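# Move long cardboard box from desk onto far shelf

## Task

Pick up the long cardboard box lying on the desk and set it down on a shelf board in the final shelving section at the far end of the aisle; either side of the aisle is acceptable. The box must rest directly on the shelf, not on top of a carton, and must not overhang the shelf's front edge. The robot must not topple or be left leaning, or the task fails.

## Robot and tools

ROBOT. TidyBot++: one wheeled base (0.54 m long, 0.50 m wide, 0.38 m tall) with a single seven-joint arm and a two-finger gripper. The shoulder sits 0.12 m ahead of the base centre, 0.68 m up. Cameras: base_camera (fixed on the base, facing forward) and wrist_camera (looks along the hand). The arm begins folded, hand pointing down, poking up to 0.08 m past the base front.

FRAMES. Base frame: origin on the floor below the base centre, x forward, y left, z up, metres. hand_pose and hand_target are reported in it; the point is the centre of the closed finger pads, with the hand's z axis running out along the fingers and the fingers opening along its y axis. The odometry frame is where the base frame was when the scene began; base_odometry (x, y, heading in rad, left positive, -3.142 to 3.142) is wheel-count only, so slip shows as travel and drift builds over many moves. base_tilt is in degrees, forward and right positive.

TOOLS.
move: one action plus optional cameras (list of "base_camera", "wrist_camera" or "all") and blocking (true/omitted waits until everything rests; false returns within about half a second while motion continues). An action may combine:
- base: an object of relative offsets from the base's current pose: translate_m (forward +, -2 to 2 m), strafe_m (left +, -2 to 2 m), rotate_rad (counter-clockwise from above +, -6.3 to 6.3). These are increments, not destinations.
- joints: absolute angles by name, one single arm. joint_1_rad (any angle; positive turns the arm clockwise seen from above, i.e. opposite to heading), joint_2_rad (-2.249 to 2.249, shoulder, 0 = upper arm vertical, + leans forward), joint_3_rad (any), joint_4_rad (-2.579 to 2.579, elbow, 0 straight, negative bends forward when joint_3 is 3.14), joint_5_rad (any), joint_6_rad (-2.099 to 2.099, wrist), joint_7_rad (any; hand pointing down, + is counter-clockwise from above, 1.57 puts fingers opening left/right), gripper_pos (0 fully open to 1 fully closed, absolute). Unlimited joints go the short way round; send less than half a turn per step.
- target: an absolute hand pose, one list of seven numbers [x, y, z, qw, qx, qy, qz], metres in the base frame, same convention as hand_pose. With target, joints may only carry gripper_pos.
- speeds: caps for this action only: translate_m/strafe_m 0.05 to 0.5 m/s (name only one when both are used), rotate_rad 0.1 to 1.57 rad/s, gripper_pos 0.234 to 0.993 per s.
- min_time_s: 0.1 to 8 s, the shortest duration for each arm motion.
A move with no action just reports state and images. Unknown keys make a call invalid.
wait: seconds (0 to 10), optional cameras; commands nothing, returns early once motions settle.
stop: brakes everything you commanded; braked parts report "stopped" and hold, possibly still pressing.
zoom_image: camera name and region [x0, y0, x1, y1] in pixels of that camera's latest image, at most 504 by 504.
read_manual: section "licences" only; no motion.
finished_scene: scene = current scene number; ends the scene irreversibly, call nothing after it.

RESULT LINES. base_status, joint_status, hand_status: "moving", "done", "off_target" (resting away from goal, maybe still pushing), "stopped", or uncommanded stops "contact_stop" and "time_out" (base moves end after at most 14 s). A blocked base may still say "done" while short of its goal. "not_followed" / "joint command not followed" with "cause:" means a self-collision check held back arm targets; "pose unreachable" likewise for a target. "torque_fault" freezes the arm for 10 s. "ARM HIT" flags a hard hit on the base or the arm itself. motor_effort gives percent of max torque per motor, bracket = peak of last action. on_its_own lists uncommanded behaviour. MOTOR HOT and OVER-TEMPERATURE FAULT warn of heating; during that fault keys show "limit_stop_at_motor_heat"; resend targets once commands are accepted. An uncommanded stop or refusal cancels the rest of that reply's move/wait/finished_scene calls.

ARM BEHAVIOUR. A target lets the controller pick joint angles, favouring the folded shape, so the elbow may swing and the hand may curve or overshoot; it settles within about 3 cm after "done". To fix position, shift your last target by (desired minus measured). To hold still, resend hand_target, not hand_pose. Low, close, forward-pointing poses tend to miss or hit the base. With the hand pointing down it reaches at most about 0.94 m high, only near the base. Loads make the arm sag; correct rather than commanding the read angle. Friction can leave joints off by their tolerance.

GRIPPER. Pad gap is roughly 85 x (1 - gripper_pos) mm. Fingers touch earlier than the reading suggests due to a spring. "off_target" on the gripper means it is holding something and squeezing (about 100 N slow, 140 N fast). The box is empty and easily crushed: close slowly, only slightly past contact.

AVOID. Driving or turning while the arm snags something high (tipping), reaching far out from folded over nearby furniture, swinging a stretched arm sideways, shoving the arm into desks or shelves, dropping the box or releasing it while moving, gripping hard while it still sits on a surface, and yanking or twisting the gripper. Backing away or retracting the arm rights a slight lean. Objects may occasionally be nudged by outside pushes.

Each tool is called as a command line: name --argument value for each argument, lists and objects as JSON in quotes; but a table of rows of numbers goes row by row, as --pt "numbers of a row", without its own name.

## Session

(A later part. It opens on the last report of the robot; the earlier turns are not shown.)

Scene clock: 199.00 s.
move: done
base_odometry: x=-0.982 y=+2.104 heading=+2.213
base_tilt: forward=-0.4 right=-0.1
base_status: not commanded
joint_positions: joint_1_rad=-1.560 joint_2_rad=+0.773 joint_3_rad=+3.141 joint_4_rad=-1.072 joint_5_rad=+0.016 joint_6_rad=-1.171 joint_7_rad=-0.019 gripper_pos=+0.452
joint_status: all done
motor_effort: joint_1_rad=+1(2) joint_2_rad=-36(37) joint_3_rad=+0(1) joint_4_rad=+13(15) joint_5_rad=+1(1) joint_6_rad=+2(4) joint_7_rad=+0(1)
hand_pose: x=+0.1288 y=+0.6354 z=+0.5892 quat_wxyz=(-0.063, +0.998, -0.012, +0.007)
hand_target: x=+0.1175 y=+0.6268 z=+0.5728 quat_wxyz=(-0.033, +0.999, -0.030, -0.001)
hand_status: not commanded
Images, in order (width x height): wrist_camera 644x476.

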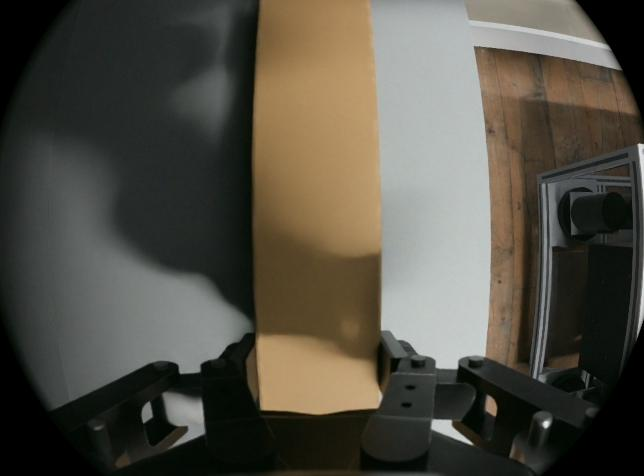

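move --joints '{"joint_2_rad": 0.91, "joint_4_rad": -0.86, "joint_6_rad": -1.40}' --min_time_s 2.5 --cameras '["wrist_camera"]'

Scene clock: 205.30 s.
move: done
base_odometry: x=-0.982 y=+2.104 heading=+2.213
base_tilt: forward=-0.4 right=-0.1
base_status: not commanded
joint_positions: joint_1_rad=-1.560 joint_2_rad=+0.866 joint_3_rad=+3.141 joint_4_rad=-0.885 joint_5_rad=+0.016 joint_6_rad=-1.357 joint_7_rad=-0.019 gripper_pos=+0.452
joint_status: all done
motor_effort: joint_1_rad=+1(2) joint_2_rad=-37(38) joint_3_rad=-1(1) joint_4_rad=+13(15) joint_5_rad=+1(2) joint_6_rad=+1(3) joint_7_rad=+0(1)
hand_pose: x=+0.1292 y=+0.6403 z=+0.5869 quat_wxyz=(-0.017, +1.000, -0.013, +0.008)
hand_target: x=+0.1175 y=+0.6315 z=+0.5667 quat_wxyz=(+0.014, +0.999, -0.030, +0.000)
hand_status: not commanded
Images, in order (width x height): wrist_camera 644x476.

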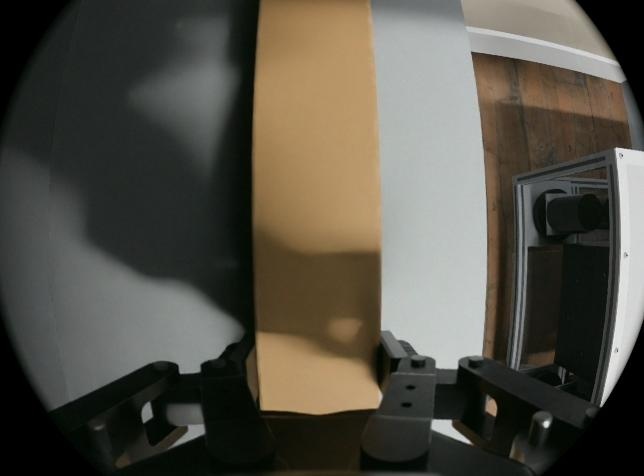

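move --joints '{"joint_2_rad": 0.925}' --min_time_s 1

move --joints '{"joint_2_rad": 0.935}' --min_time_s 1

Scene clock: 208.30 s.
move: done
base_odometry: x=-0.982 y=+2.104 heading=+2.213
base_tilt: forward=-0.3 right=-0.1
base_status: not commanded
joint_positions: joint_1_rad=-1.560 joint_2_rad=+0.869 joint_3_rad=+3.141 joint_4_rad=-0.881 joint_5_rad=+0.016 joint_6_rad=-1.360 joint_7_rad=-0.019 gripper_pos=+0.452
joint_status: all done
motor_effort: joint_1_rad=+1(2) joint_2_rad=-36(38) joint_3_rad=+0(0) joint_4_rad=+13(13) joint_5_rad=+1(2) joint_6_rad=+2(3) joint_7_rad=+0(1)
hand_pose: x=+0.1292 y=+0.6404 z=+0.5867 quat_wxyz=(-0.016, +1.000, -0.013, +0.008)
hand_target: x=+0.1175 y=+0.6297 z=+0.5572 quat_wxyz=(+0.022, +0.999, -0.030, +0.001)
hand_status: not commanded
pictures: none

Scene clock: 209.60 s.
move: done
base_odometry: x=-0.982 y=+2.104 heading=+2.213
base_tilt: forward=-0.4 right=-0.1
base_status: not commanded
joint_positions: joint_1_rad=-1.560 joint_2_rad=+0.870 joint_3_rad=+3.141 joint_4_rad=-0.878 joint_5_rad=+0.016 joint_6_rad=-1.363 joint_7_rad=-0.019 gripper_pos=+0.452
joint_status: all done
motor_effort: joint_1_rad=+2(2) joint_2_rad=-34(37) joint_3_rad=+0(0) joint_4_rad=+12(13) joint_5_rad=+1(2) joint_6_rad=+3(3) joint_7_rad=+1(1)
hand_pose: x=+0.1292 y=+0.6406 z=+0.5864 quat_wxyz=(-0.015, +1.000, -0.013, +0.008)
hand_target: x=+0.1175 y=+0.6284 z=+0.5509 quat_wxyz=(+0.027, +0.999, -0.030, +0.001)
hand_status: not commanded
pictures: none

move --joints '{"joint_2_rad": 0.90}' --min_time_s 0.8

move --joints '{"gripper_pos": 0.36}' --speeds '{"gripper_pos": 0.234}'

move --joints '{"gripper_pos": 0.0}' --speeds '{"gripper_pos": 0.4}' --cameras '["wrist_camera"]'

Scene clock: 212.90 s.
move: done
base_odometry: x=-0.982 y=+2.104 heading=+2.213
base_tilt: forward=-0.3 right=-0.2
base_status: not commanded
joint_positions: joint_1_rad=-1.560 joint_2_rad=+0.870 joint_3_rad=+3.141 joint_4_rad=-0.878 joint_5_rad=+0.016 joint_6_rad=-1.363 joint_7_rad=-0.019 gripper_pos=+0.452
joint_status: all done
motor_effort: joint_1_rad=+1(2) joint_2_rad=-34(35) joint_3_rad=+0(0) joint_4_rad=+12(13) joint_5_rad=+1(2) joint_6_rad=+3(3) joint_7_rad=+1(1)
hand_pose: x=+0.1292 y=+0.6406 z=+0.5864 quat_wxyz=(-0.015, +1.000, -0.013, +0.008)
hand_target: x=+0.1175 y=+0.6326 z=+0.5730 quat_wxyz=(+0.009, +1.000, -0.030, +0.000)
hand_status: not commanded
pictures: none

Scene clock: 213.90 s.
move: done
base_odometry: x=-0.982 y=+2.104 heading=+2.213
base_tilt: forward=-0.3 right=-0.2
base_status: not commanded
joint_positions: joint_1_rad=-1.560 joint_2_rad=+0.881 joint_3_rad=+3.141 joint_4_rad=-0.878 joint_5_rad=+0.016 joint_6_rad=-1.363 joint_7_rad=-0.019 gripper_pos=+0.361
joint_status: all done
motor_effort: joint_1_rad=+1(2) joint_2_rad=-40(41) joint_3_rad=-1(1) joint_4_rad=+14(15) joint_5_rad=+0(1) joint_6_rad=+0(3) joint_7_rad=+0(1)
hand_pose: x=+0.1292 y=+0.6395 z=+0.5794 quat_wxyz=(-0.010, +1.000, -0.013, +0.008)
hand_target: x=+0.1175 y=+0.6326 z=+0.5730 quat_wxyz=(+0.009, +1.000, -0.030, +0.000)
hand_status: not commanded
pictures: none

Scene clock: 215.40 s.
move: done
base_odometry: x=-0.982 y=+2.104 heading=+2.213
base_tilt: forward=-0.4 right=-0.2
base_status: not commanded
joint_positions: joint_1_rad=-1.560 joint_2_rad=+0.881 joint_3_rad=+3.141 joint_4_rad=-0.878 joint_5_rad=+0.016 joint_6_rad=-1.363 joint_7_rad=-0.019 gripper_pos=+0.002
joint_status: all done
motor_effort: joint_1_rad=+0(1) joint_2_rad=-41(41) joint_3_rad=-1(1) joint_4_rad=+14(14) joint_5_rad=+0(1) joint_6_rad=+0(1) joint_7_rad=+1(1)
hand_pose: x=+0.1292 y=+0.6395 z=+0.5794 quat_wxyz=(-0.010, +1.000, -0.013, +0.008)
hand_target: x=+0.1175 y=+0.6326 z=+0.5730 quat_wxyz=(+0.009, +1.000, -0.030, +0.000)
hand_status: not commanded
Images, in order (width x height): wrist_camera 644x476.

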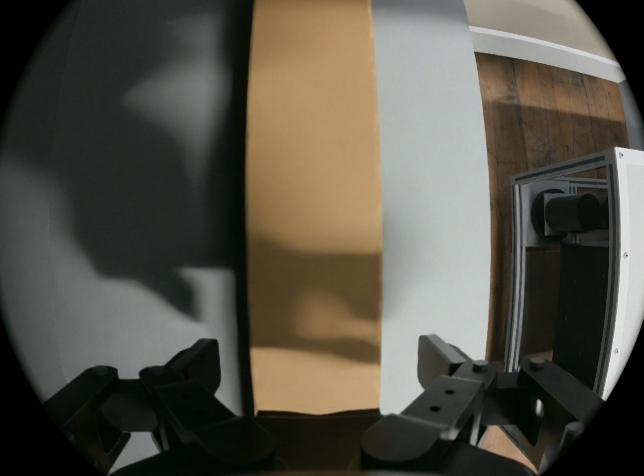

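move --joints '{"joint_2_rad": 0.69, "joint_4_rad": -1.15, "joint_6_rad": -1.05}' --min_time_s 2.5

move --joints '{"joint_2_rad": 0.512, "joint_4_rad": -1.45, "joint_6_rad": -0.738}' --min_time_s 2.5

move --joints '{"joint_2_rad": 0.39, "joint_4_rad": -1.669, "joint_6_rad": -0.469}' --min_time_s 2 --cameras '["wrist_camera"]'

Scene clock: 222.10 s.
move: done
base_odometry: x=-0.982 y=+2.104 heading=+2.213
base_tilt: forward=-0.4 right=-0.1
base_status: not commanded
joint_positions: joint_1_rad=-1.560 joint_2_rad=+0.760 joint_3_rad=+3.141 joint_4_rad=-1.123 joint_5_rad=+0.016 joint_6_rad=-1.102 joint_7_rad=-0.019 gripper_pos=+0.002
joint_status: all done
motor_effort: joint_1_rad=+0(1) joint_2_rad=-38(41) joint_3_rad=-1(1) joint_4_rad=+14(15) joint_5_rad=+0(1) joint_6_rad=+1(2) joint_7_rad=+0(1)
hand_pose: x=+0.1287 y=+0.6375 z=+0.5827 quat_wxyz=(-0.078, +0.997, -0.012, +0.007)
hand_target: x=+0.1175 y=+0.6484 z=+0.6212 quat_wxyz=(-0.125, +0.992, -0.030, -0.004)
hand_status: not commanded
pictures: none

Scene clock: 224.90 s.
move: done
base_odometry: x=-0.982 y=+2.104 heading=+2.213
base_tilt: forward=-0.4 right=-0.1
base_status: not commanded
joint_positions: joint_1_rad=-1.560 joint_2_rad=+0.577 joint_3_rad=+3.141 joint_4_rad=-1.423 joint_5_rad=+0.016 joint_6_rad=-0.790 joint_7_rad=-0.019 gripper_pos=+0.002
joint_status: all done
motor_effort: joint_1_rad=+0(1) joint_2_rad=-33(38) joint_3_rad=-1(1) joint_4_rad=+15(15) joint_5_rad=+1(1) joint_6_rad=+3(4) joint_7_rad=+1(2)
hand_pose: x=+0.1276 y=+0.6223 z=+0.6112 quat_wxyz=(-0.175, +0.985, -0.010, +0.006)
hand_target: x=+0.1175 y=+0.6298 z=+0.6473 quat_wxyz=(-0.219, +0.975, -0.029, -0.007)
hand_status: not commanded
pictures: none

Scene clock: 227.20 s.
move: done
base_odometry: x=-0.982 y=+2.104 heading=+2.213
base_tilt: forward=-0.4 right=-0.1
base_status: not commanded
joint_positions: joint_1_rad=-1.560 joint_2_rad=+0.451 joint_3_rad=+3.141 joint_4_rad=-1.642 joint_5_rad=+0.016 joint_6_rad=-0.522 joint_7_rad=-0.019 gripper_pos=+0.002
joint_status: all done
motor_effort: joint_1_rad=+0(1) joint_2_rad=-30(34) joint_3_rad=-1(1) joint_4_rad=+14(15) joint_5_rad=+0(1) joint_6_rad=+5(7) joint_7_rad=+1(1)
hand_pose: x=+0.1264 y=+0.6122 z=+0.6347 quat_wxyz=(-0.260, +0.965, -0.008, +0.005)
hand_target: x=+0.1175 y=+0.6169 z=+0.6690 quat_wxyz=(-0.302, +0.953, -0.028, -0.009)
hand_status: not commanded
Images, in order (width x height): wrist_camera 644x476.

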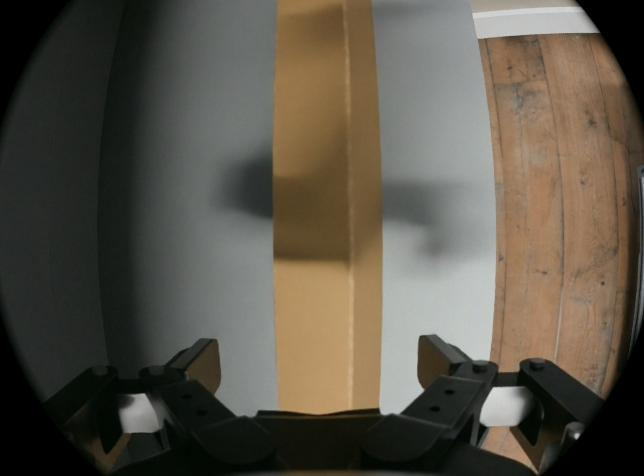

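move --joints '{"joint_2_rad": -0.33, "joint_4_rad": -2.1, "joint_6_rad": -0.8}' --min_time_s 2 --cameras '["wrist_camera"]'

Scene clock: 230.87 s.
move: done
base_odometry: x=-0.982 y=+2.104 heading=+2.213
base_tilt: forward=-0.4 right=-0.1
base_status: not commanded
joint_positions: joint_1_rad=-1.560 joint_2_rad=-0.305 joint_3_rad=+3.141 joint_4_rad=-2.071 joint_5_rad=+0.016 joint_6_rad=-0.741 joint_7_rad=-0.019 gripper_pos=+0.002
joint_status: all done
motor_effort: joint_1_rad=+1(1) joint_2_rad=-8(32) joint_3_rad=+0(1) joint_4_rad=+16(17) joint_5_rad=+0(1) joint_6_rad=+5(8) joint_7_rad=+1(1)
hand_pose: x=+0.1248 y=+0.3665 z=+0.7713 quat_wxyz=(-0.312, +0.950, -0.010, +0.006)
hand_target: x=+0.1176 y=+0.3402 z=+0.7558 quat_wxyz=(-0.282, +0.959, -0.029, -0.008)
hand_status: not commanded
Images, in order (width x height): wrist_camera 644x476.

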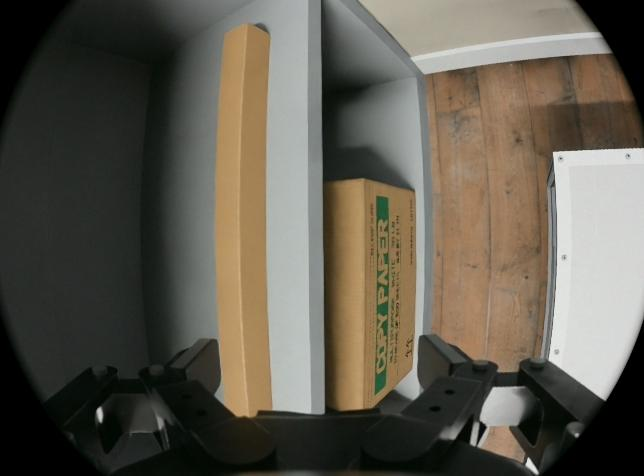

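finished_scene --scene 2

The scene is finished: the task was done.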